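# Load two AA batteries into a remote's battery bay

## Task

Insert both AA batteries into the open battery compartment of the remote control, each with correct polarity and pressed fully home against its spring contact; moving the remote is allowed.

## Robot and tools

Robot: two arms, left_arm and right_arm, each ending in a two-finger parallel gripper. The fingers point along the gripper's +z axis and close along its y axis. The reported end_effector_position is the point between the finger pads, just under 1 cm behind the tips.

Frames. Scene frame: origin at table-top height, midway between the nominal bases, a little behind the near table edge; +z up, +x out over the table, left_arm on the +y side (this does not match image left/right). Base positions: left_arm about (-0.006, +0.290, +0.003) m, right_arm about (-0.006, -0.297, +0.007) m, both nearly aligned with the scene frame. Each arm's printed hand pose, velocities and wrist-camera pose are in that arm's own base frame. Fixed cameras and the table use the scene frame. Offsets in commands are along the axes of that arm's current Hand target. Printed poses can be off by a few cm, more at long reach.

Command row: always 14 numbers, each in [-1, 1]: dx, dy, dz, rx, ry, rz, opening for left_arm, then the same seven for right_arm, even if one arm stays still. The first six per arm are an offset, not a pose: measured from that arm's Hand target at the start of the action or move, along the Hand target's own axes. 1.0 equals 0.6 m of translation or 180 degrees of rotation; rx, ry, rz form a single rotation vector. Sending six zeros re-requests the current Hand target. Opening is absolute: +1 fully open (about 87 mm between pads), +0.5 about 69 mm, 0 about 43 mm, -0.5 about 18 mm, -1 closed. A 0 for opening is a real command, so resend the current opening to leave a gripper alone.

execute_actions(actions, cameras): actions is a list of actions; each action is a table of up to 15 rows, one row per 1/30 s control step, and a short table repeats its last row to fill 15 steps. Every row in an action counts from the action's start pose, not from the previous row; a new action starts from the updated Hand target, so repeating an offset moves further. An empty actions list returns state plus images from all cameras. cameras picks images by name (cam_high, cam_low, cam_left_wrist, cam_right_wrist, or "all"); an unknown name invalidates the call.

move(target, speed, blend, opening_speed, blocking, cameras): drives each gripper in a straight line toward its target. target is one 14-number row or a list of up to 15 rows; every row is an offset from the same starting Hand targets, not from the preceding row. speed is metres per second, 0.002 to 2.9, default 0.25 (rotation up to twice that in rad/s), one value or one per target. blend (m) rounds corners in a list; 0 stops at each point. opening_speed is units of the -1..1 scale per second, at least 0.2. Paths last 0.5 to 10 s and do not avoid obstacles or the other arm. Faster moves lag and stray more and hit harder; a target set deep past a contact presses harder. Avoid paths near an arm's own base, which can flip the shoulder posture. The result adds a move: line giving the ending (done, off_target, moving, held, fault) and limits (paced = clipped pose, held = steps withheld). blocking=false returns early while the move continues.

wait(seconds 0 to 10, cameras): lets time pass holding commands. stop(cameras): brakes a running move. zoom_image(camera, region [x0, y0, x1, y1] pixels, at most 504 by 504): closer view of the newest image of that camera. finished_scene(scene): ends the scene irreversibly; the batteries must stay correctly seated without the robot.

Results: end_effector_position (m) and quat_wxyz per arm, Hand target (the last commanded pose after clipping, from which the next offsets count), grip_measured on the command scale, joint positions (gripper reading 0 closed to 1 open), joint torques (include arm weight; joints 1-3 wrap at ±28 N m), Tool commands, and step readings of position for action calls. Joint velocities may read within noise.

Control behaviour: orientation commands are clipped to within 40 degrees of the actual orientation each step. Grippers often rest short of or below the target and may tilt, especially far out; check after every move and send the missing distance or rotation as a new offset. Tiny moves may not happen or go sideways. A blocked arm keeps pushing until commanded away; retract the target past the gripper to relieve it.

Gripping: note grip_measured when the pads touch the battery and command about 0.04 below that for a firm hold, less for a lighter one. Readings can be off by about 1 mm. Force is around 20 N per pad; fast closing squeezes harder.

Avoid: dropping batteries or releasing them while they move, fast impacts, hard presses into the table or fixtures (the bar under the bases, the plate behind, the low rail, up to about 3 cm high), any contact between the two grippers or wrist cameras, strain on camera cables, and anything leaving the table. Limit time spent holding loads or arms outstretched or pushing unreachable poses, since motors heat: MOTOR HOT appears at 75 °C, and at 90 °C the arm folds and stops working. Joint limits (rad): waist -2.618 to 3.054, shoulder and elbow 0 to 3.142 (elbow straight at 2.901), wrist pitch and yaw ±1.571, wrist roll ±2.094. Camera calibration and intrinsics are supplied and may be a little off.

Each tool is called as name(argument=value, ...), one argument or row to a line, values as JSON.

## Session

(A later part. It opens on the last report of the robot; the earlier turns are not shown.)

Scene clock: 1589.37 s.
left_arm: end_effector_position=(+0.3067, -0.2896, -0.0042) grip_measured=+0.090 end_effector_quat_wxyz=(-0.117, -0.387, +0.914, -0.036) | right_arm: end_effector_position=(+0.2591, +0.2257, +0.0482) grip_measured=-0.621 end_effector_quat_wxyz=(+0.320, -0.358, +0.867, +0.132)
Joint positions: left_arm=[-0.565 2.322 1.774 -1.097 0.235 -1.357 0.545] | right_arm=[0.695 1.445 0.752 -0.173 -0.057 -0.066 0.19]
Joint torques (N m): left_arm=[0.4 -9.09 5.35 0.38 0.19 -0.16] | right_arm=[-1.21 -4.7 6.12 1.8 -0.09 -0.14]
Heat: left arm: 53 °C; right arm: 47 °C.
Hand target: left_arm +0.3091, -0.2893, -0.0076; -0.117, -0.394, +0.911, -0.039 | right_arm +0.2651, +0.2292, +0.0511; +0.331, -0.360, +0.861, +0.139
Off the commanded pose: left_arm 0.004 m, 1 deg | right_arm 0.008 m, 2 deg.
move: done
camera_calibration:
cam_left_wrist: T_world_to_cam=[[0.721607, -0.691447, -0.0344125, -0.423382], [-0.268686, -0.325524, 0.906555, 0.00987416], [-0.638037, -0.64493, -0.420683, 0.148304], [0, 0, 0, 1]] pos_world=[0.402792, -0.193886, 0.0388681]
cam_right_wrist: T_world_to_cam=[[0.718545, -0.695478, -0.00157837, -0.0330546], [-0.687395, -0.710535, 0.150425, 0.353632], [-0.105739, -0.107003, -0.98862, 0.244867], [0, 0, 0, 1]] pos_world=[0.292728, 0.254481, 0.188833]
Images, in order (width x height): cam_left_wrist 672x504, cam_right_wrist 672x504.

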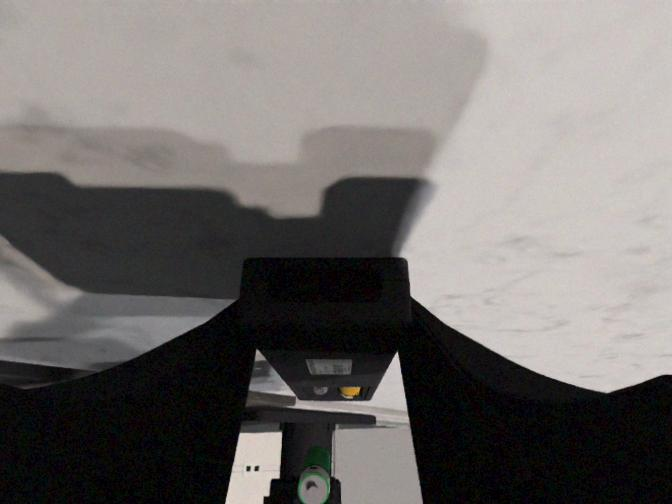

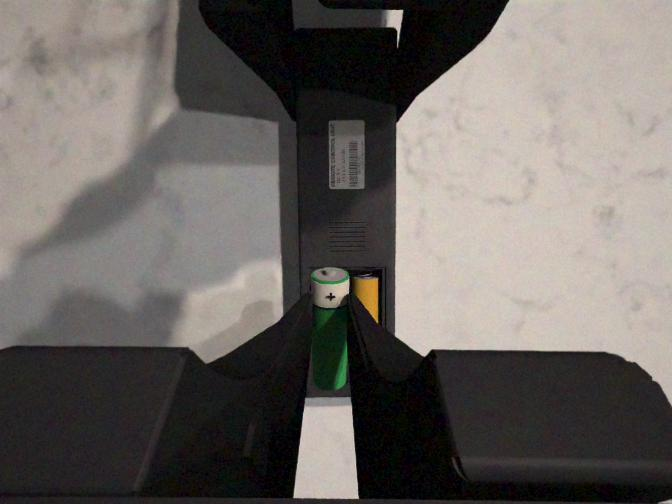

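move(
  target=[0, 0, 0, 0, 0, 0, 0.03, 0.0365, 0, 0.048, 0, 0, 0, -0.74],
  speed=0.08,
  cameras=["cam_right_wrist", "cam_left_wrist"],
)

zoom_image(
  camera="cam_right_wrist",
  region=[230, 220, 430, 420],
)

zoom_image(
  camera="cam_left_wrist",
  region=[250, 340, 420, 470],
)

Scene clock: 1598.23 s.
left_arm: end_effector_position=(+0.3067, -0.2897, -0.0041) grip_measured=+0.090 end_effector_quat_wxyz=(-0.117, -0.387, +0.914, -0.037) | right_arm: end_effector_position=(+0.2624, +0.2284, +0.0132) grip_measured=-0.621 end_effector_quat_wxyz=(+0.321, -0.358, +0.867, +0.133)
Joint positions: left_arm=[-0.565 2.322 1.774 -1.097 0.235 -1.357 0.545] | right_arm=[0.695 1.544 0.678 0.002 -0.057 -0.066 0.19]
Joint torques (N m): left_arm=[0.4 -9.1 5.34 0.39 0.18 -0.16] | right_arm=[-0.96 -5.44 5.48 1.77 -0.05 -0.14]
Heat: left arm: 53 °C; right arm: 46 °C.
Hand target: left_arm +0.3091, -0.2894, -0.0075; -0.118, -0.394, +0.911, -0.039 | right_arm +0.2672, +0.2314, +0.0151; +0.330, -0.360, +0.861, +0.139
Off the commanded pose: left_arm 0.004 m, 1 deg | right_arm 0.006 m, 1 deg.
move: done
camera_calibration:
cam_left_wrist: T_world_to_cam=[[0.72185, -0.691194, -0.0344034, -0.423429], [-0.268076, -0.325106, 0.906886, 0.00963585], [-0.638018, -0.645413, -0.41997, 0.148048], [0, 0, 0, 1]] pos_world=[0.402692, -0.193987, 0.0388697]
cam_right_wrist: T_world_to_cam=[[0.718522, -0.695503, -0.001315, -0.0335534], [-0.687724, -0.710765, 0.147813, 0.363275], [-0.103739, -0.105302, -0.989015, 0.209982], [0, 0, 0, 1]] pos_world=[0.295725, 0.256979, 0.153935]
Images, in order (width x height): cam_left_wrist 672x504, cam_right_wrist 672x504.

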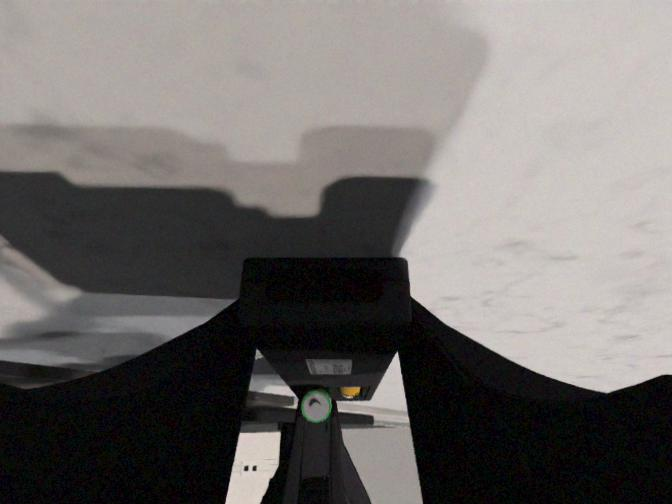

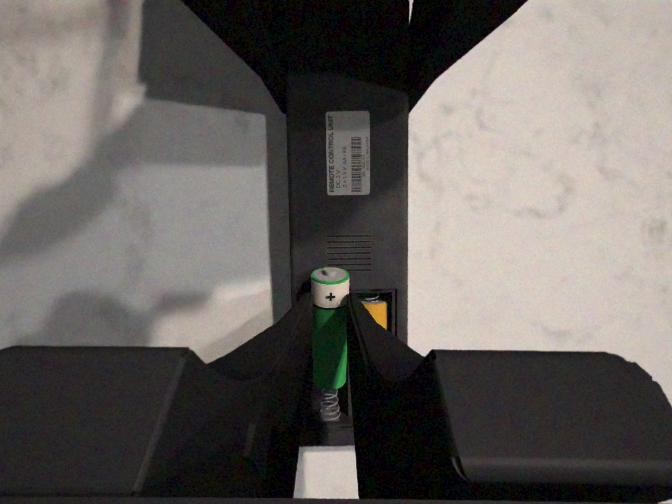

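Scaled by 2.520 from the camera's 672x504 image, which has a finer 960x720 frame.

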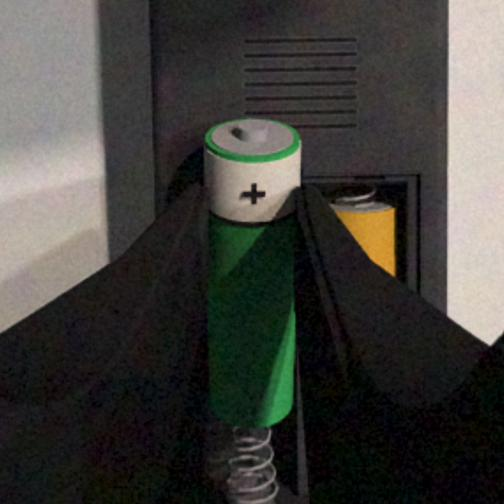

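Scaled by 2.965 from the camera's 672x504 image, which has a finer 960x720 frame.

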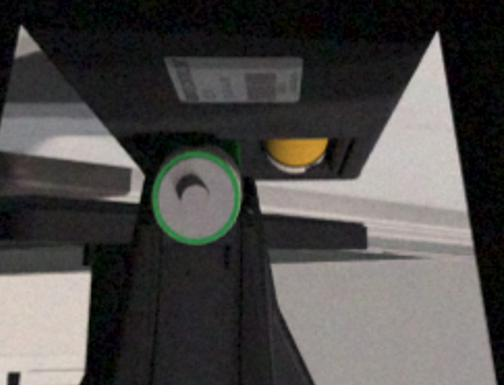

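move(
  target=[
    [0, 0, 0, 0, 0, 0, 0.03, 0.005, 0, 0.0055, 0, 0, 0, -0.74],
    [-0.0194, 0, -0.0048, 0, 0, 0, 0.03, 0.0365, 0, -0.0217, 0, 0, 0, -0.74],
  ],
  speed=0.06,
  blend=[0.002, 0],
  cameras=["cam_right_wrist", "cam_left_wrist"],
)

zoom_image(
  camera="cam_right_wrist",
  region=[230, 220, 430, 460],
)

zoom_image(
  camera="cam_left_wrist",
  region=[250, 340, 420, 470],
)

Scene clock: 1604.10 s.
left_arm: end_effector_position=(+0.3087, -0.2873, -0.0035) grip_measured=+0.090 end_effector_quat_wxyz=(-0.121, -0.390, +0.912, -0.039) | right_arm: end_effector_position=(+0.2542, +0.2197, +0.0122) grip_measured=-0.621 end_effector_quat_wxyz=(+0.340, -0.354, +0.860, +0.140)
Joint positions: left_arm=[-0.555 2.322 1.774 -1.098 0.243 -1.353 0.545] | right_arm=[0.687 1.48 0.585 0.075 -0.065 -0.069 0.19]
Joint torques (N m): left_arm=[1.69 -8.31 6.98 0.28 0.09 0.07] | right_arm=[-0.99 -6.56 4.74 1.27 -0.03 -0.21]
Heat: left arm: 53 °C; right arm: 46 °C.
Hand target: left_arm +0.3174, -0.2806, -0.0076; -0.117, -0.394, +0.911, -0.039 | right_arm +0.2497, +0.2135, +0.0101; +0.331, -0.360, +0.861, +0.139
Off the commanded pose: left_arm 0.012 m, 1 deg | right_arm 0.008 m, 1 deg.
move: off_target (left_arm)
camera_calibration:
cam_left_wrist: T_world_to_cam=[[0.726417, -0.68646, -0.0330268, -0.423326], [-0.261923, -0.320958, 0.910155, 0.00966244], [-0.635385, -0.652501, -0.41295, 0.148348], [0, 0, 0, 1]] pos_world=[0.4043, -0.190698, 0.0384846]
cam_right_wrist: T_world_to_cam=[[0.718268, -0.695766, -0.000414716, -0.0335429], [-0.691943, -0.714383, 0.104269, 0.354015], [-0.0728428, -0.0746058, -0.994549, 0.192641], [0, 0, 0, 1]] pos_world=[0.283083, 0.243936, 0.154665]
Images, in order (width x height): cam_left_wrist 672x504, cam_right_wrist 672x504.

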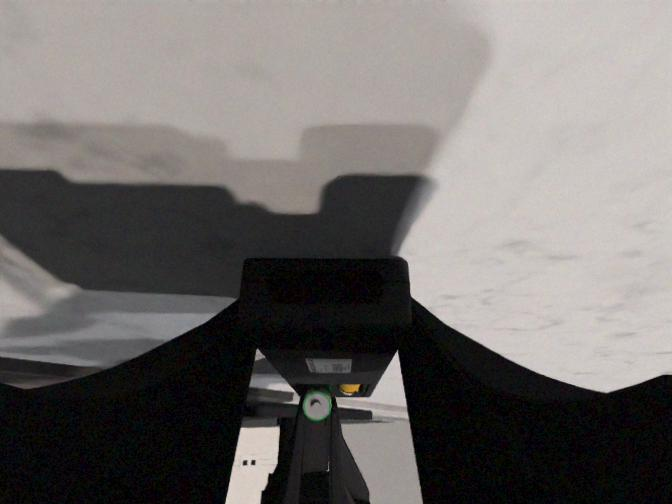

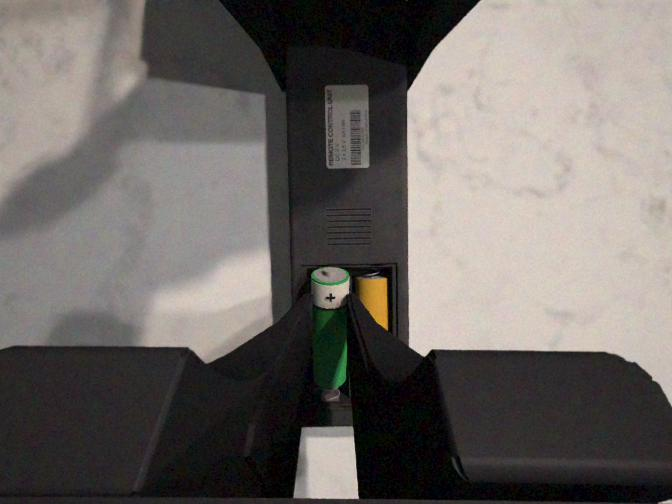

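Scaled by 2.100 from the camera's 672x504 image, which has a finer 960x720 frame.

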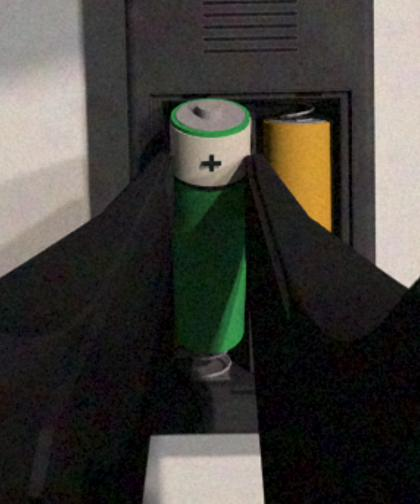

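Scaled by 2.965 from the camera's 672x504 image, which has a finer 960x720 frame.

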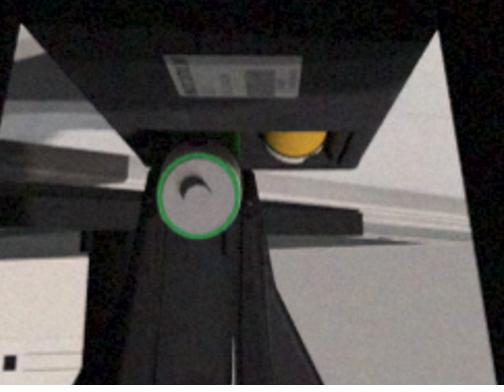

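move(
  target=[-0.0162, 0, -0.004, 0, 0, 0, 0.03, 0.0223, 0, -0.02, 0, 0, 0, -0.76],
  speed=0.06,
  cameras=["cam_right_wrist", "cam_left_wrist"],
)

zoom_image(
  camera="cam_right_wrist",
  region=[230, 220, 430, 460],
)

zoom_image(
  camera="cam_left_wrist",
  region=[250, 340, 420, 470],
)

Scene clock: 1618.37 s.
left_arm: end_effector_position=(+0.3077, -0.2844, -0.0042) grip_measured=+0.090 end_effector_quat_wxyz=(-0.135, -0.391, +0.910, -0.041) | right_arm: end_effector_position=(+0.2495, +0.2155, +0.0221) grip_measured=-0.621 end_effector_quat_wxyz=(+0.362, -0.352, +0.850, +0.151)
Joint positions: left_arm=[-0.541 2.33 1.774 -1.108 0.268 -1.34 0.545] | right_arm=[0.68 1.401 0.531 0.102 -0.078 -0.072 0.19]
Joint torques (N m): left_arm=[2.28 -8.21 8.46 0.21 -0.19 0.16] | right_arm=[-1.22 -5.42 4.04 0.92 -0.1 -0.18]
Heat: left arm: 53 °C; right arm: 45 °C.
Hand target: left_arm +0.3242, -0.2733, -0.0078; -0.118, -0.394, +0.911, -0.039 | right_arm +0.2369, +0.2007, +0.0099; +0.330, -0.360, +0.862, +0.138
Off the commanded pose: left_arm 0.020 m, 2 deg | right_arm 0.023 m, 4 deg.
move: off_target (left_arm, right_arm)
camera_calibration:
cam_left_wrist: T_world_to_cam=[[0.727947, -0.684346, -0.0419974, -0.42044], [-0.237036, -0.308669, 0.921161, 0.00690165], [-0.643356, -0.660602, -0.386909, 0.149549], [0, 0, 0, 1]] pos_world=[0.403907, -0.186803, 0.0338471]
cam_right_wrist: T_world_to_cam=[[0.72111, -0.692819, -0.00120488, -0.0344405], [-0.691841, -0.720182, 0.051905, 0.349058], [-0.0368285, -0.0365956, -0.998651, 0.184804], [0, 0, 0, 1]] pos_world=[0.273134, 0.234287, 0.166396]
Images, in order (width x height): cam_left_wrist 672x504, cam_right_wrist 672x504.

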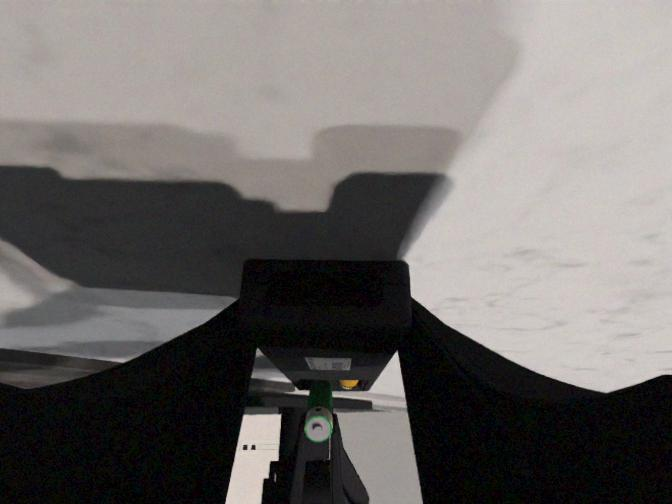

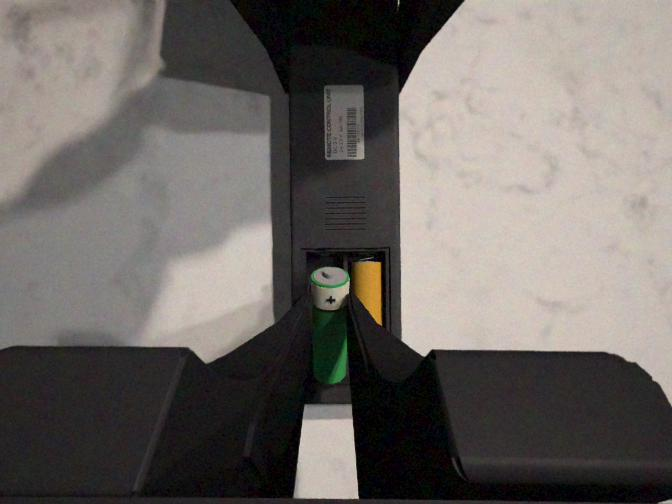

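Scaled by 2.100 from the camera's 672x504 image, which has a finer 960x720 frame.

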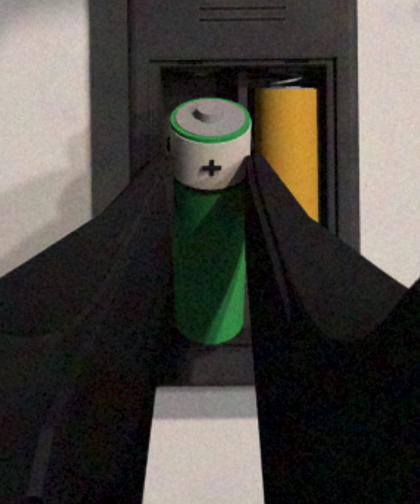

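Scaled by 2.965 from the camera's 672x504 image, which has a finer 960x720 frame.

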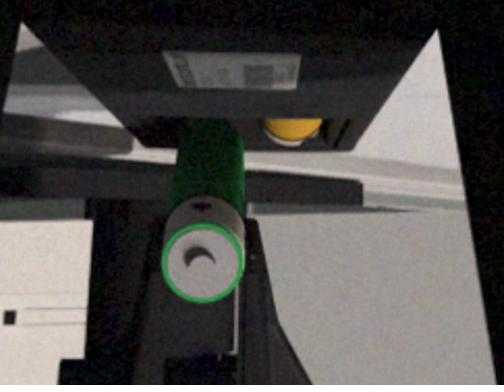

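move(
  target=[
    [0.0194, 0, 0.0048, 0, 0, 0, 0.03, -0.059, 0, 0.024, 0, 0, 0, -0.76],
    [0.0194, 0, 0.0048, 0, 0, 0, 0.03, -0.04, 0, 0.0452, 0, 0, 0, -0.76],
  ],
  speed=0.08,
  blend=[0.004, 0],
  cameras=["cam_right_wrist", "cam_left_wrist"],
)

zoom_image(
  camera="cam_right_wrist",
  region=[230, 220, 430, 460],
)

zoom_image(
  camera="cam_left_wrist",
  region=[250, 340, 420, 470],
)

Scene clock: 1626.43 s.
left_arm: end_effector_position=(+0.3085, -0.2825, -0.0047) grip_measured=+0.089 end_effector_quat_wxyz=(-0.133, -0.392, +0.910, -0.039) | right_arm: end_effector_position=(+0.2573, +0.2222, +0.0065) grip_measured=-0.621 end_effector_quat_wxyz=(+0.319, -0.357, +0.867, +0.139)
Joint positions: left_arm=[-0.538 2.33 1.774 -1.11 0.262 -1.339 0.545] | right_arm=[0.68 1.533 0.633 0.037 -0.08 -0.072 0.19]
Joint torques (N m): left_arm=[0.13 -9.06 6.76 0.36 -0.1 -0.12] | right_arm=[0.2 -4.27 5.5 1.89 0.1 -0.06]
Heat: left arm: 53 °C; right arm: 45 °C.
Hand target: left_arm +0.3160, -0.2821, -0.0077; -0.118, -0.394, +0.911, -0.039 | right_arm +0.2623, +0.2263, +0.0059; +0.330, -0.360, +0.861, +0.138
Off the commanded pose: left_arm 0.008 m, 2 deg | right_arm 0.006 m, 1 deg.
move: done
camera_calibration:
cam_left_wrist: T_world_to_cam=[[0.728757, -0.683303, -0.0448294, -0.419746], [-0.238264, -0.3144, 0.918903, 0.00686869], [-0.641984, -0.658976, -0.391928, 0.151217], [0, 0, 0, 1]] pos_world=[0.404608, -0.185006, 0.0341375]
cam_right_wrist: T_world_to_cam=[[0.721264, -0.692516, -0.0141557, -0.0354984], [-0.683771, -0.715122, 0.145116, 0.356307], [-0.110618, -0.0949876, -0.989313, 0.20159], [0, 0, 0, 1]] pos_world=[0.291535, 0.249368, 0.147227]
Images, in order (width x height): cam_left_wrist 672x504, cam_right_wrist 672x504.

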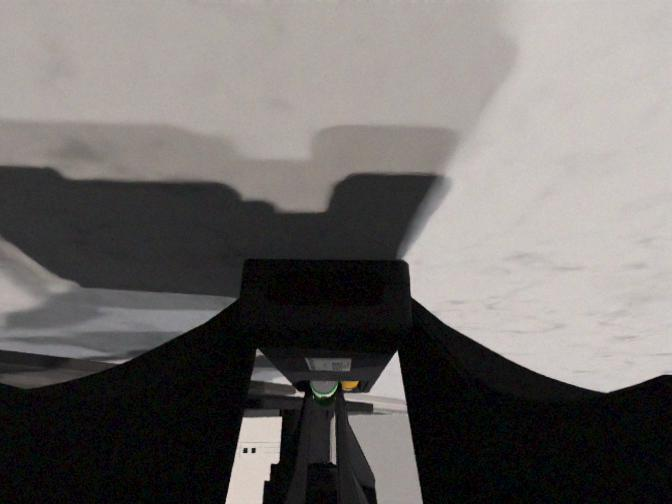

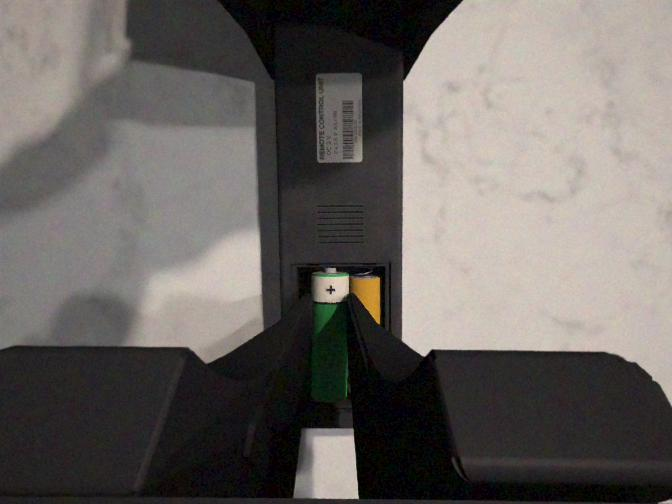

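Scaled by 2.100 from the camera's 672x504 image, which has a finer 960x720 frame.

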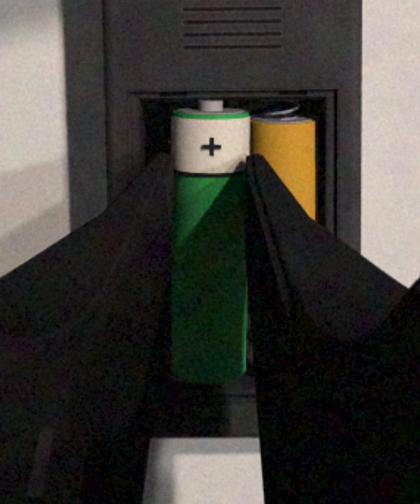

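Scaled by 2.965 from the camera's 672x504 image, which has a finer 960x720 frame.

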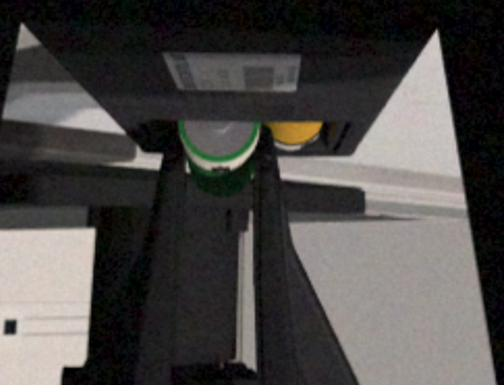

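zoom_image(
  camera="cam_right_wrist",
  region=[290, 370, 370, 440],
)

zoom_image(
  camera="cam_right_wrist",
  region=[290, 250, 400, 340],
)

zoom_image(
  camera="cam_left_wrist",
  region=[290, 365, 380, 420],
)

Scaled by 6.300 from the camera's 672x504 image, which has a finer 960x720 frame.

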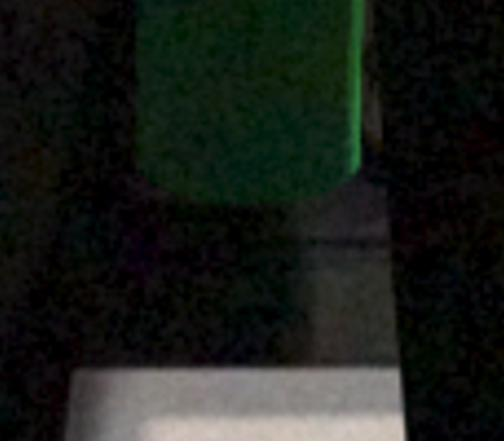

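Scaled by 4.582 from the camera's 672x504 image, which has a finer 960x720 frame.

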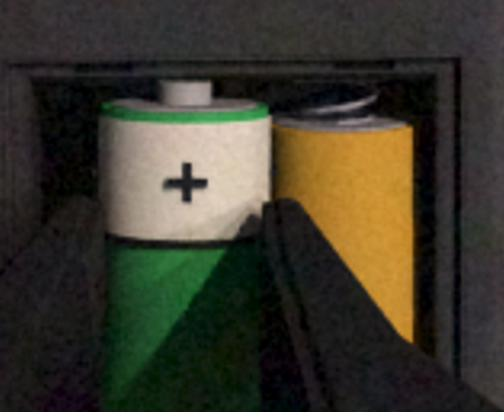

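Scaled by 5.600 from the camera's 672x504 image, which has a finer 960x720 frame.

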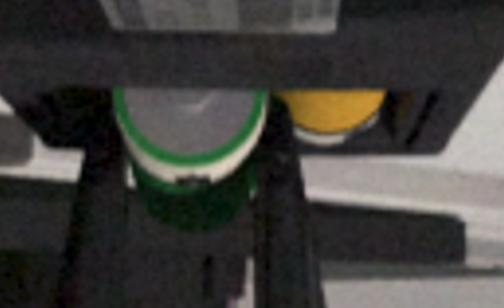

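move(
  target=[
    [0, 0, 0, 0, 0, 0, 0.03, -0.0502, 0, -0.0557, 0, 0, 0, -0.76],
    [0, 0, 0, 0, 0, 0, 0.03, -0.0502, -0.1167, -0.0557, 0, 0.1, 0, -0.76],
    [0, 0, 0, 0, 0, 0, 0.03, 0.0022, -0.1167, 0.0025, 0, 0.1, 0, -0.76],
  ],
  speed=[0.1, 0.2, 0.1],
  blend=[0.01, 0.02, 0],
  cameras=["cam_right_wrist", "cam_left_wrist"],
)

Scene clock: 1647.40 s.
left_arm: end_effector_position=(+0.3085, -0.2825, -0.0047) grip_measured=+0.089 end_effector_quat_wxyz=(-0.133, -0.392, +0.910, -0.039) | right_arm: end_effector_position=(+0.3055, +0.1733, +0.0019) grip_measured=-0.621 end_effector_quat_wxyz=(+0.178, -0.371, +0.908, +0.074)
Joint positions: left_arm=[-0.538 2.33 1.774 -1.11 0.262 -1.339 0.545] | right_arm=[0.493 1.788 1.041 -0.45 -0.108 -0.263 0.19]
Joint torques (N m): left_arm=[0.06 -8.99 6.78 0.36 -0.1 -0.11] | right_arm=[-0.66 -7.6 5.65 1.32 -0.1 -0.17]
Heat: left arm: 54 °C; right arm: 45 °C.
Hand target: left_arm +0.3160, -0.2821, -0.0077; -0.118, -0.394, +0.911, -0.039 | right_arm +0.3121, +0.1771, +0.0038; +0.192, -0.377, +0.903, +0.080
Off the commanded pose: left_arm 0.008 m, 2 deg | right_arm 0.008 m, 2 deg.
move: done
camera_calibration:
cam_left_wrist: T_world_to_cam=[[0.728757, -0.683303, -0.0448294, -0.419746], [-0.238264, -0.3144, 0.918903, 0.00686869], [-0.641984, -0.658976, -0.391928, 0.151217], [0, 0, 0, 1]] pos_world=[0.404608, -0.185006, 0.0341375]
cam_right_wrist: T_world_to_cam=[[0.713443, -0.700653, -0.00913218, -0.100414], [-0.622125, -0.639371, 0.451845, 0.322447], [-0.322426, -0.316685, -0.89205, 0.300717], [0, 0, 0, 1]] pos_world=[0.369201, 0.231041, 0.121641]
Images, in order (width x height): cam_left_wrist 672x504, cam_right_wrist 672x504.

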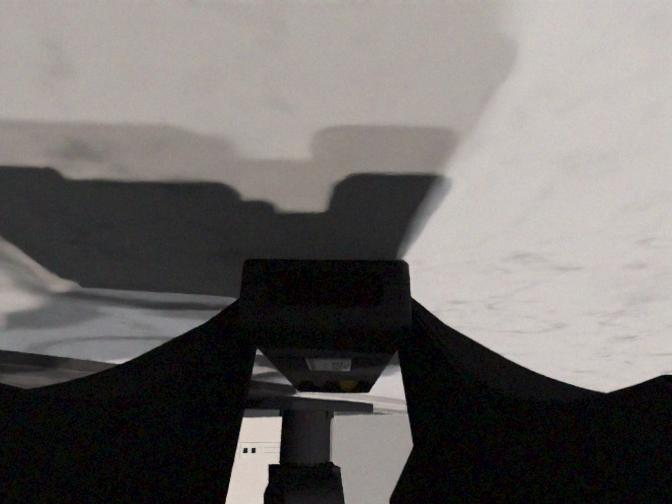

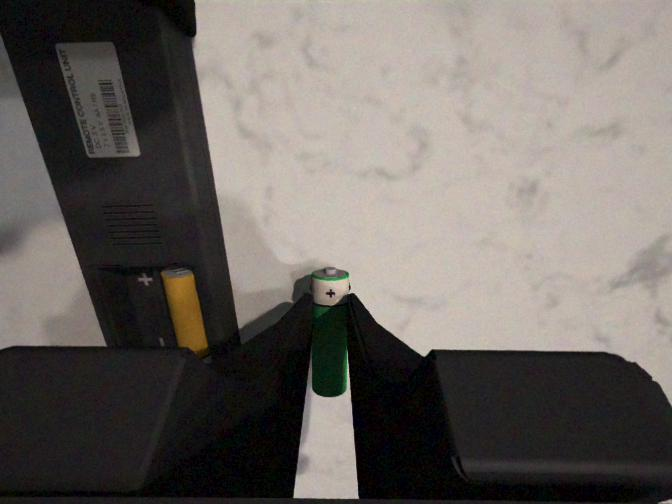

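move(
  target=[
    [0, 0, 0, 0, 0, 0, 0.03, 0, 0, 0, 0, 0, 0, -0.635],
    [0, 0, 0, 0, 0, 0, 0.03, 0.0108, 0, 0.0249, 0, 0, 0, -0.635],
  ],
  speed=0.04,
  cameras=["cam_right_wrist", "cam_low"],
)

Scene clock: 1652.80 s.
left_arm: end_effector_position=(+0.3085, -0.2825, -0.0047) grip_measured=+0.089 end_effector_quat_wxyz=(-0.133, -0.392, +0.910, -0.039) | right_arm: end_effector_position=(+0.3114, +0.1768, -0.0075) grip_measured=-0.621 end_effector_quat_wxyz=(+0.192, -0.371, +0.905, +0.076)
Joint positions: left_arm=[-0.538 2.33 1.774 -1.11 0.262 -1.339 0.545] | right_arm=[0.493 1.81 1.018 -0.378 -0.11 -0.263 0.19]
Joint torques (N m): left_arm=[0.05 -9.02 6.8 0.37 -0.1 -0.12] | right_arm=[-0.72 -6.67 4.74 1.25 -0.14 -0.17]
Heat: left arm: 55 °C; right arm: 45 °C.
Hand target: left_arm +0.3160, -0.2821, -0.0077; -0.118, -0.394, +0.911, -0.039 | right_arm +0.3123, +0.1772, -0.0124; +0.192, -0.377, +0.903, +0.080
Off the commanded pose: left_arm 0.008 m, 2 deg | right_arm 0.005 m, 1 deg.
move: done
camera_calibration:
cam_right_wrist: T_world_to_cam=[[0.713934, -0.70021, -0.00203919, -0.102448], [-0.632445, -0.646085, 0.427303, 0.336847], [-0.300519, -0.303776, -0.904106, 0.286161], [0, 0, 0, 1]] pos_world=[0.372175, 0.232826, 0.114576]
Images, in order (width x height): cam_low 672x504, cam_right_wrist 672x504.

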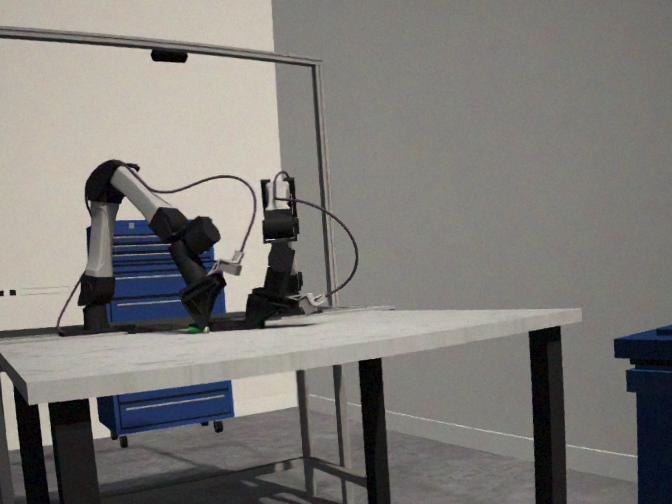

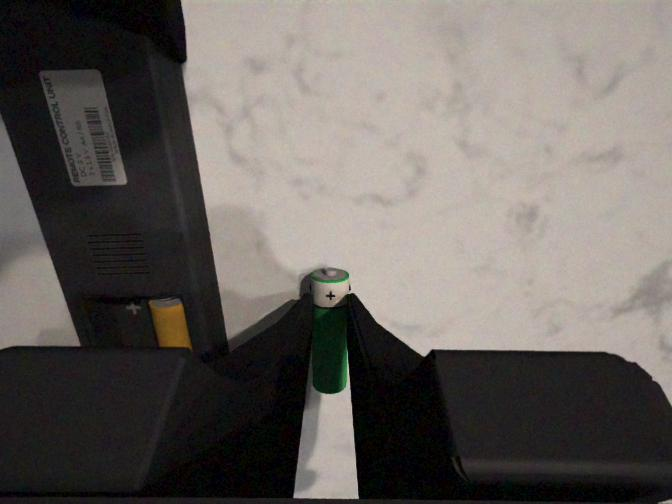

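move(
  target=[
    [0, 0, 0, 0, 0, 0, 0.03, 0, 0, 0, 0, 0, 0, -0.48],
    [0, 0, 0, 0, 0, 0, 0.03, 0, 0, 0, 0, 0, 0, -0.76],
  ],
  speed=0.04,
  opening_speed=0.6,
  cameras=["cam_right_wrist"],
)

Scene clock: 1656.60 s.
left_arm: end_effector_position=(+0.3085, -0.2825, -0.0047) grip_measured=+0.089 end_effector_quat_wxyz=(-0.133, -0.392, +0.910, -0.039) | right_arm: end_effector_position=(+0.3084, +0.1753, -0.0124) grip_measured=-0.608 end_effector_quat_wxyz=(+0.185, -0.371, +0.907, +0.076)
Joint positions: left_arm=[-0.538 2.33 1.774 -1.11 0.262 -1.339 0.545] | right_arm=[0.493 1.819 1.012 -0.376 -0.11 -0.263 0.196]
Joint torques (N m): left_arm=[0.08 -9.03 6.75 0.37 -0.11 -0.12] | right_arm=[-0.64 -7.53 5.49 1.25 -0.11 -0.17]
Heat: left arm: 55 °C; right arm: 45 °C.
Hand target: left_arm +0.3160, -0.2821, -0.0077; -0.118, -0.394, +0.911, -0.039 | right_arm +0.3123, +0.1773, -0.0125; +0.192, -0.377, +0.903, +0.081
Off the commanded pose: left_arm 0.008 m, 2 deg | right_arm 0.004 m, 1 deg.
move: done
camera_calibration:
cam_right_wrist: T_world_to_cam=[[0.714015, -0.700097, -0.00682273, -0.101493], [-0.626566, -0.64331, 0.439963, 0.333941], [-0.312406, -0.309865, -0.89799, 0.28516], [0, 0, 0, 1]] pos_world=[0.370789, 0.232133, 0.108457]
Images, in order (width x height): cam_right_wrist 672x504.

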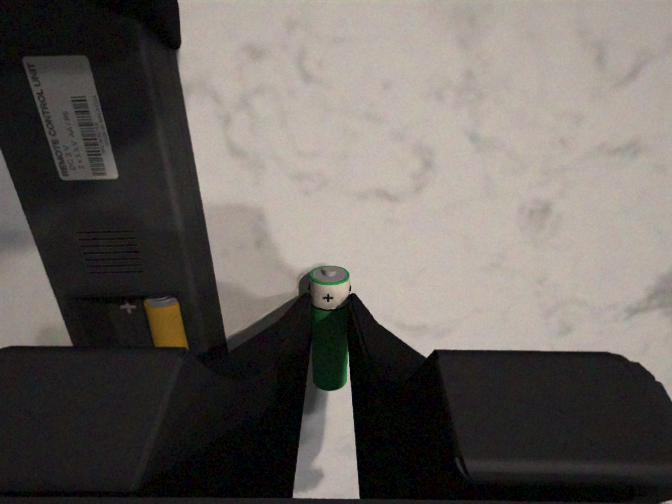

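move(
  target=[
    [0, 0, 0, 0, 0, 0, 0.03, 0, 0, 0, 0, 0, 0, -0.42],
    [0, 0, 0, 0, 0, 0, 0.03, -0.0105, 0, -0.0227, 0, 0, 0, -0.42],
    [0, 0, 0, 0, 0, 0, 0.03, -0.0035, 0, -0.0076, 0, 0, 0, -0.42],
  ],
  speed=0.06,
  opening_speed=0.8,
  cameras=["cam_right_wrist"],
)

Scene clock: 1665.67 s.
left_arm: end_effector_position=(+0.3085, -0.2825, -0.0047) grip_measured=+0.089 end_effector_quat_wxyz=(-0.133, -0.392, +0.910, -0.039) | right_arm: end_effector_position=(+0.3037, +0.1727, -0.0129) grip_measured=-0.420 end_effector_quat_wxyz=(+0.173, -0.372, +0.909, +0.075)
Joint positions: left_arm=[-0.538 2.33 1.774 -1.11 0.262 -1.339 0.545] | right_arm=[0.493 1.819 1.016 -0.404 -0.11 -0.263 0.29]
Joint torques (N m): left_arm=[0.05 -9.05 6.76 0.36 -0.1 -0.12] | right_arm=[-0.65 -8.43 5.68 1.27 -0.05 -0.17]
Heat: left arm: 55 °C; right arm: 44 °C.
Hand target: left_arm +0.3160, -0.2821, -0.0077; -0.118, -0.394, +0.911, -0.039 | right_arm +0.3122, +0.1773, -0.0075; +0.191, -0.377, +0.903, +0.081
Off the commanded pose: left_arm 0.008 m, 2 deg | right_arm 0.011 m, 2 deg.
move: off_target (right_arm)
camera_calibration:
cam_right_wrist: T_world_to_cam=[[0.713804, -0.700206, -0.0139405, -0.0998576], [-0.617032, -0.638182, 0.46043, 0.32595], [-0.331292, -0.320055, -0.887587, 0.290108], [0, 0, 0, 1]] pos_world=[0.368511, 0.230945, 0.106027]
Images, in order (width x height): cam_right_wrist 672x504.

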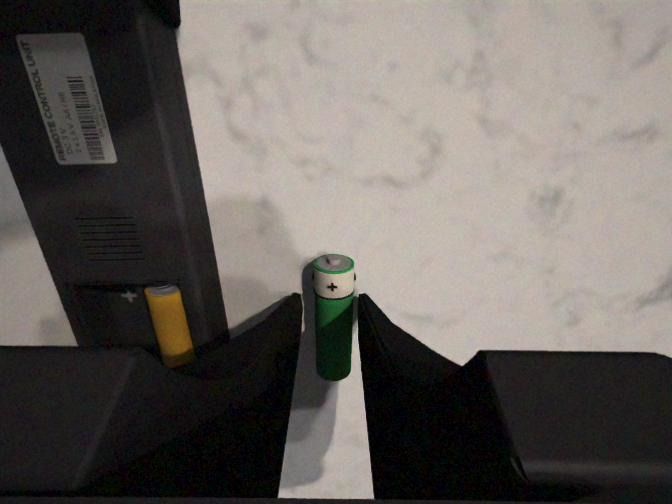

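move(
  target=[
    [0, 0, 0, 0, 0, 0, 0.03, -0.0263, 0, -0.0567, 0, 0, 0, -0.42],
    [0, 0, 0, 0, 0, 0, 0.03, -0.0065, -0.003, 0.001, 0, 0, 0, -0.42],
  ],
  speed=0.08,
  cameras=["cam_right_wrist"],
)

Scene clock: 1671.30 s.
left_arm: end_effector_position=(+0.3085, -0.2825, -0.0047) grip_measured=+0.089 end_effector_quat_wxyz=(-0.133, -0.392, +0.910, -0.039) | right_arm: end_effector_position=(+0.3098, +0.1760, -0.0077) grip_measured=-0.420 end_effector_quat_wxyz=(+0.179, -0.372, +0.908, +0.075)
Joint positions: left_arm=[-0.538 2.33 1.774 -1.11 0.262 -1.339 0.545] | right_arm=[0.493 1.822 1.04 -0.413 -0.11 -0.264 0.29]
Joint torques (N m): left_arm=[0.08 -9.01 6.74 0.37 -0.08 -0.13] | right_arm=[-0.9 -7.79 5.55 1.27 -0.11 -0.13]
Heat: left arm: 55 °C; right arm: 44 °C.
Hand target: left_arm +0.3160, -0.2821, -0.0077; -0.118, -0.394, +0.911, -0.039 | right_arm +0.3163, +0.1788, -0.0063; +0.192, -0.377, +0.903, +0.081
Off the commanded pose: left_arm 0.008 m, 2 deg | right_arm 0.007 m, 2 deg.
move: done
camera_calibration:
cam_right_wrist: T_world_to_cam=[[0.714699, -0.699367, -0.00951805, -0.102326], [-0.621829, -0.641574, 0.449123, 0.331488], [-0.320208, -0.315069, -0.893419, 0.293364], [0, 0, 0, 1]] pos_world=[0.373198, 0.23354, 0.112244]
Images, in order (width x height): cam_right_wrist 672x504.

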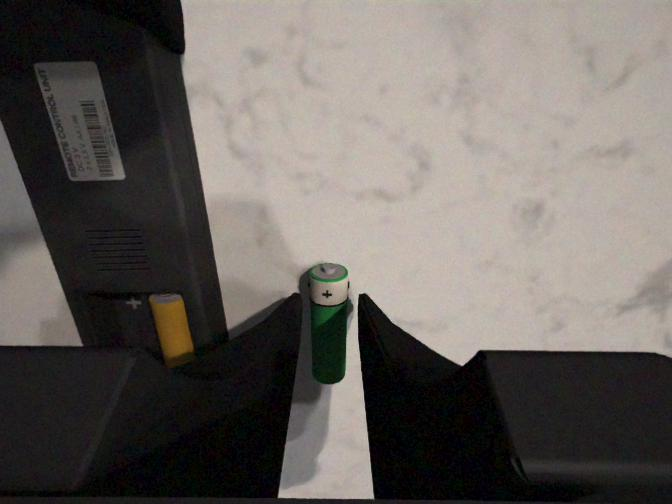

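move(
  target=[
    [0, 0, 0, 0, 0, 0, 0.03, 0, 0, 0, 0, 0, 0, -0.76],
    [0, 0, 0, 0, 0, 0, 0.03, -0.0426, 0, -0.0905, 0, 0, 0, -0.76],
    [0, 0, 0, 0, 0, 0, 0.03, -0.049, 0.1205, -0.0875, -0.003, -0.0889, -0.004, -0.76],
  ],
  speed=[0.05, 0.12, 0.15],
  blend=[0, 0.02, 0],
  opening_speed=0.8,
  cameras=["cam_right_wrist", "cam_left_wrist"],
)

zoom_image(
  camera="cam_right_wrist",
  region=[230, 220, 430, 460],
)

Scene clock: 1681.67 s.
left_arm: end_effector_position=(+0.3085, -0.2825, -0.0047) grip_measured=+0.089 end_effector_quat_wxyz=(-0.133, -0.392, +0.910, -0.039) | right_arm: end_effector_position=(+0.2636, +0.2284, +0.0449) grip_measured=-0.620 end_effector_quat_wxyz=(+0.294, -0.377, +0.868, +0.131)
Joint positions: left_arm=[-0.538 2.33 1.774 -1.11 0.262 -1.339 0.545] | right_arm=[0.681 1.507 0.822 -0.236 -0.091 -0.108 0.19]
Joint torques (N m): left_arm=[0.06 -9.02 6.78 0.37 -0.1 -0.11] | right_arm=[0.13 -7.39 5.82 1.59 0.16 0.19]
Heat: left arm: 56 °C; right arm: 44 °C.
Hand target: left_arm +0.3160, -0.2821, -0.0077; -0.118, -0.394, +0.911, -0.039 | right_arm +0.2687, +0.2335, +0.0536; +0.314, -0.369, +0.864, +0.135
Off the commanded pose: left_arm 0.008 m, 2 deg | right_arm 0.011 m, 3 deg.
move: off_target (right_arm)
camera_calibration:
cam_left_wrist: T_world_to_cam=[[0.728757, -0.683303, -0.0448294, -0.419746], [-0.238264, -0.3144, 0.918903, 0.00686869], [-0.641984, -0.658976, -0.391928, 0.151217], [0, 0, 0, 1]] pos_world=[0.404608, -0.185006, 0.0341375]
cam_right_wrist: T_world_to_cam=[[0.745308, -0.666667, -0.00839099, -0.0477903], [-0.651835, -0.731255, 0.200941, 0.352251], [-0.140097, -0.144293, -0.979567, 0.259474], [0, 0, 0, 1]] pos_world=[0.30158, 0.263166, 0.18299]
Images, in order (width x height): cam_left_wrist 672x504, cam_right_wrist 672x504.

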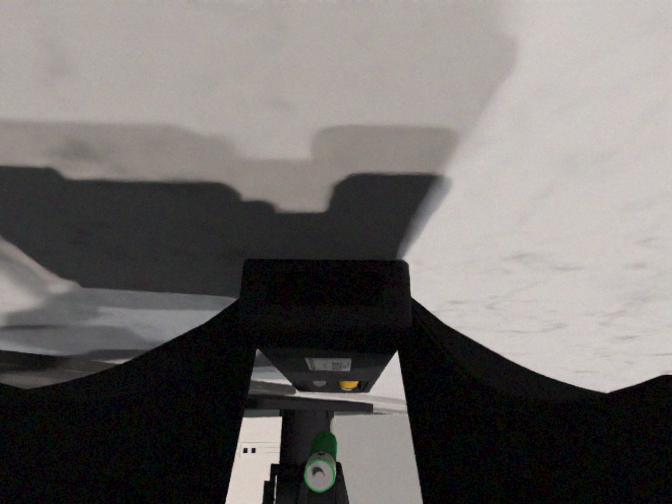

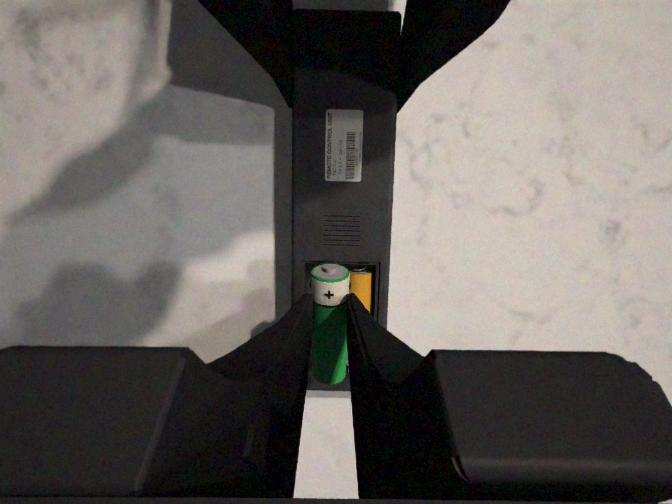

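Scaled by 2.100 from the camera's 672x504 image, which has a finer 960x720 frame.

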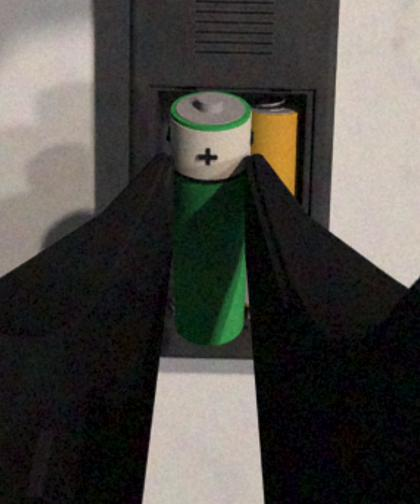

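move(
  target=[0, 0, 0, 0, 0, 0, 0.03, 0.0453, 0.005, 0.0567, 0, 0, 0, -0.76],
  speed=0.08,
  cameras=["cam_right_wrist", "cam_left_wrist"],
)

zoom_image(
  camera="cam_right_wrist",
  region=[230, 220, 430, 460],
)

zoom_image(
  camera="cam_left_wrist",
  region=[250, 340, 420, 470],
)

Scene clock: 1693.30 s.
left_arm: end_effector_position=(+0.3085, -0.2825, -0.0047) grip_measured=+0.089 end_effector_quat_wxyz=(-0.133, -0.392, +0.910, -0.039) | right_arm: end_effector_position=(+0.2632, +0.2310, +0.0117) grip_measured=-0.620 end_effector_quat_wxyz=(+0.303, -0.374, +0.866, +0.135)
Joint positions: left_arm=[-0.538 2.33 1.774 -1.11 0.262 -1.339 0.545] | right_arm=[0.689 1.574 0.722 -0.046 -0.085 -0.096 0.19]
Joint torques (N m): left_arm=[0.05 -8.99 6.75 0.37 -0.09 -0.12] | right_arm=[0.29 -4.56 5.16 1.84 0.17 0.17]
Heat: left arm: 56 °C; right arm: 44 °C.
Hand target: left_arm +0.3159, -0.2821, -0.0077; -0.118, -0.394, +0.911, -0.039 | right_arm +0.2673, +0.2363, +0.0101; +0.314, -0.369, +0.864, +0.135
Off the commanded pose: left_arm 0.008 m, 2 deg | right_arm 0.007 m, 1 deg.
move: done
camera_calibration:
cam_left_wrist: T_world_to_cam=[[0.728757, -0.683303, -0.0448294, -0.419746], [-0.238264, -0.3144, 0.918903, 0.00686869], [-0.641984, -0.658976, -0.391928, 0.151217], [0, 0, 0, 1]] pos_world=[0.404608, -0.185006, 0.0341375]
cam_right_wrist: T_world_to_cam=[[0.742008, -0.670343, -0.00798057, -0.0442545], [-0.658383, -0.730909, 0.179733, 0.362456], [-0.126316, -0.128109, -0.983683, 0.219995], [0, 0, 0, 1]] pos_world=[0.299261, 0.26344, 0.150907]
Images, in order (width x height): cam_left_wrist 672x504, cam_right_wrist 672x504.

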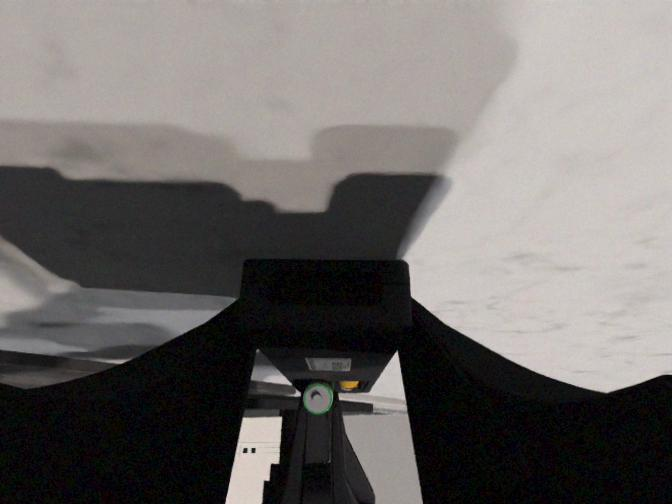

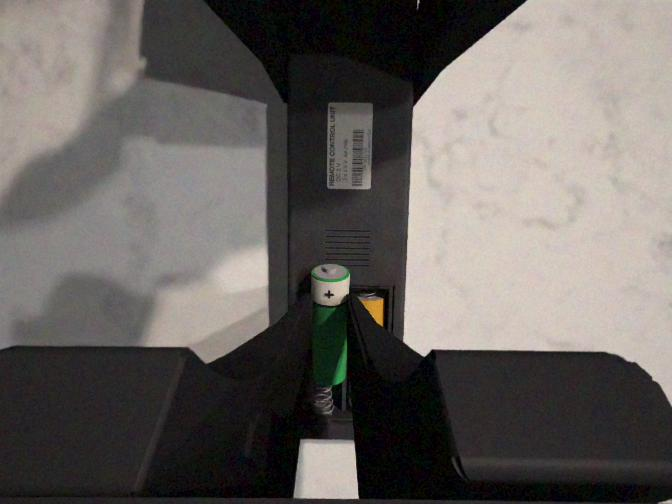

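Scaled by 2.100 from the camera's 672x504 image, which has a finer 960x720 frame.

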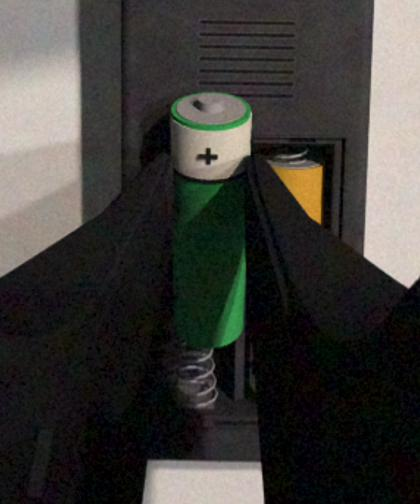

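Scaled by 2.965 from the camera's 672x504 image, which has a finer 960x720 frame.

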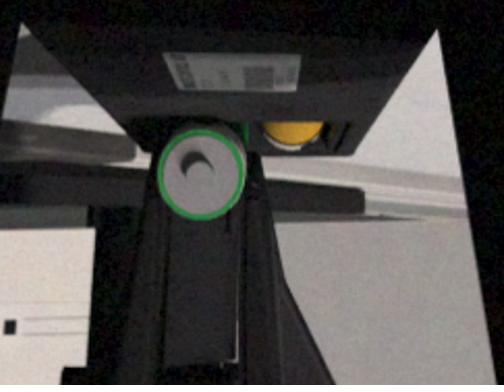

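move(
  target=[0, 0, 0, 0, 0, 0, 0.03, 0.0035, 0.007, 0.0045, 0, 0, 0, -0.76],
  speed=0.06,
  cameras=["cam_right_wrist"],
)

zoom_image(
  camera="cam_right_wrist",
  region=[230, 220, 430, 460],
)

Scene clock: 1698.40 s.
left_arm: end_effector_position=(+0.3086, -0.2823, -0.0048) grip_measured=+0.089 end_effector_quat_wxyz=(-0.133, -0.392, +0.910, -0.038) | right_arm: end_effector_position=(+0.2630, +0.2342, +0.0111) grip_measured=-0.620 end_effector_quat_wxyz=(+0.309, -0.373, +0.865, +0.132)
Joint positions: left_arm=[-0.538 2.33 1.774 -1.11 0.26 -1.339 0.545] | right_arm=[0.704 1.577 0.716 -0.027 -0.069 -0.088 0.19]
Joint torques (N m): left_arm=[0.06 -8.98 6.76 0.36 -0.09 -0.12] | right_arm=[0.36 -4.05 5 1.83 0.11 0.16]
Heat: left arm: 56 °C; right arm: 44 °C.
Hand target: left_arm +0.3160, -0.2821, -0.0077; -0.118, -0.394, +0.911, -0.039 | right_arm +0.2642, +0.2393, +0.0066; +0.314, -0.369, +0.864, +0.135
Off the commanded pose: left_arm 0.008 m, 2 deg | right_arm 0.007 m, 1 deg.
move: done
camera_calibration:
cam_right_wrist: T_world_to_cam=[[0.740534, -0.672018, 0.000773254, -0.0412604], [-0.662222, -0.729543, 0.170965, 0.3655], [-0.114328, -0.127118, -0.985277, 0.216463], [0, 0, 0, 1]] pos_world=[0.297345, 0.266436, 0.15082]
Images, in order (width x height): cam_right_wrist 672x504.

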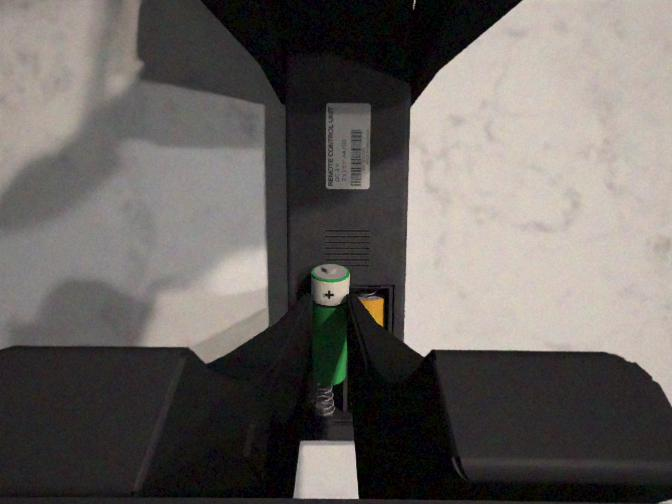

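Scaled by 2.100 from the camera's 672x504 image, which has a finer 960x720 frame.

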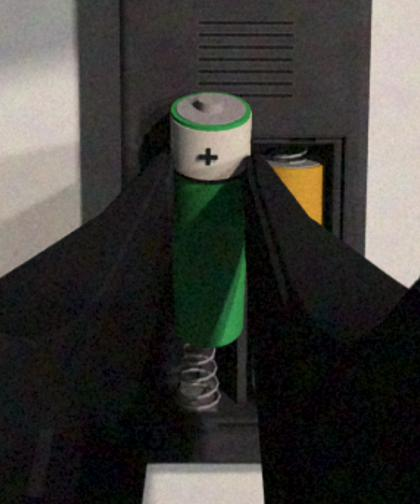

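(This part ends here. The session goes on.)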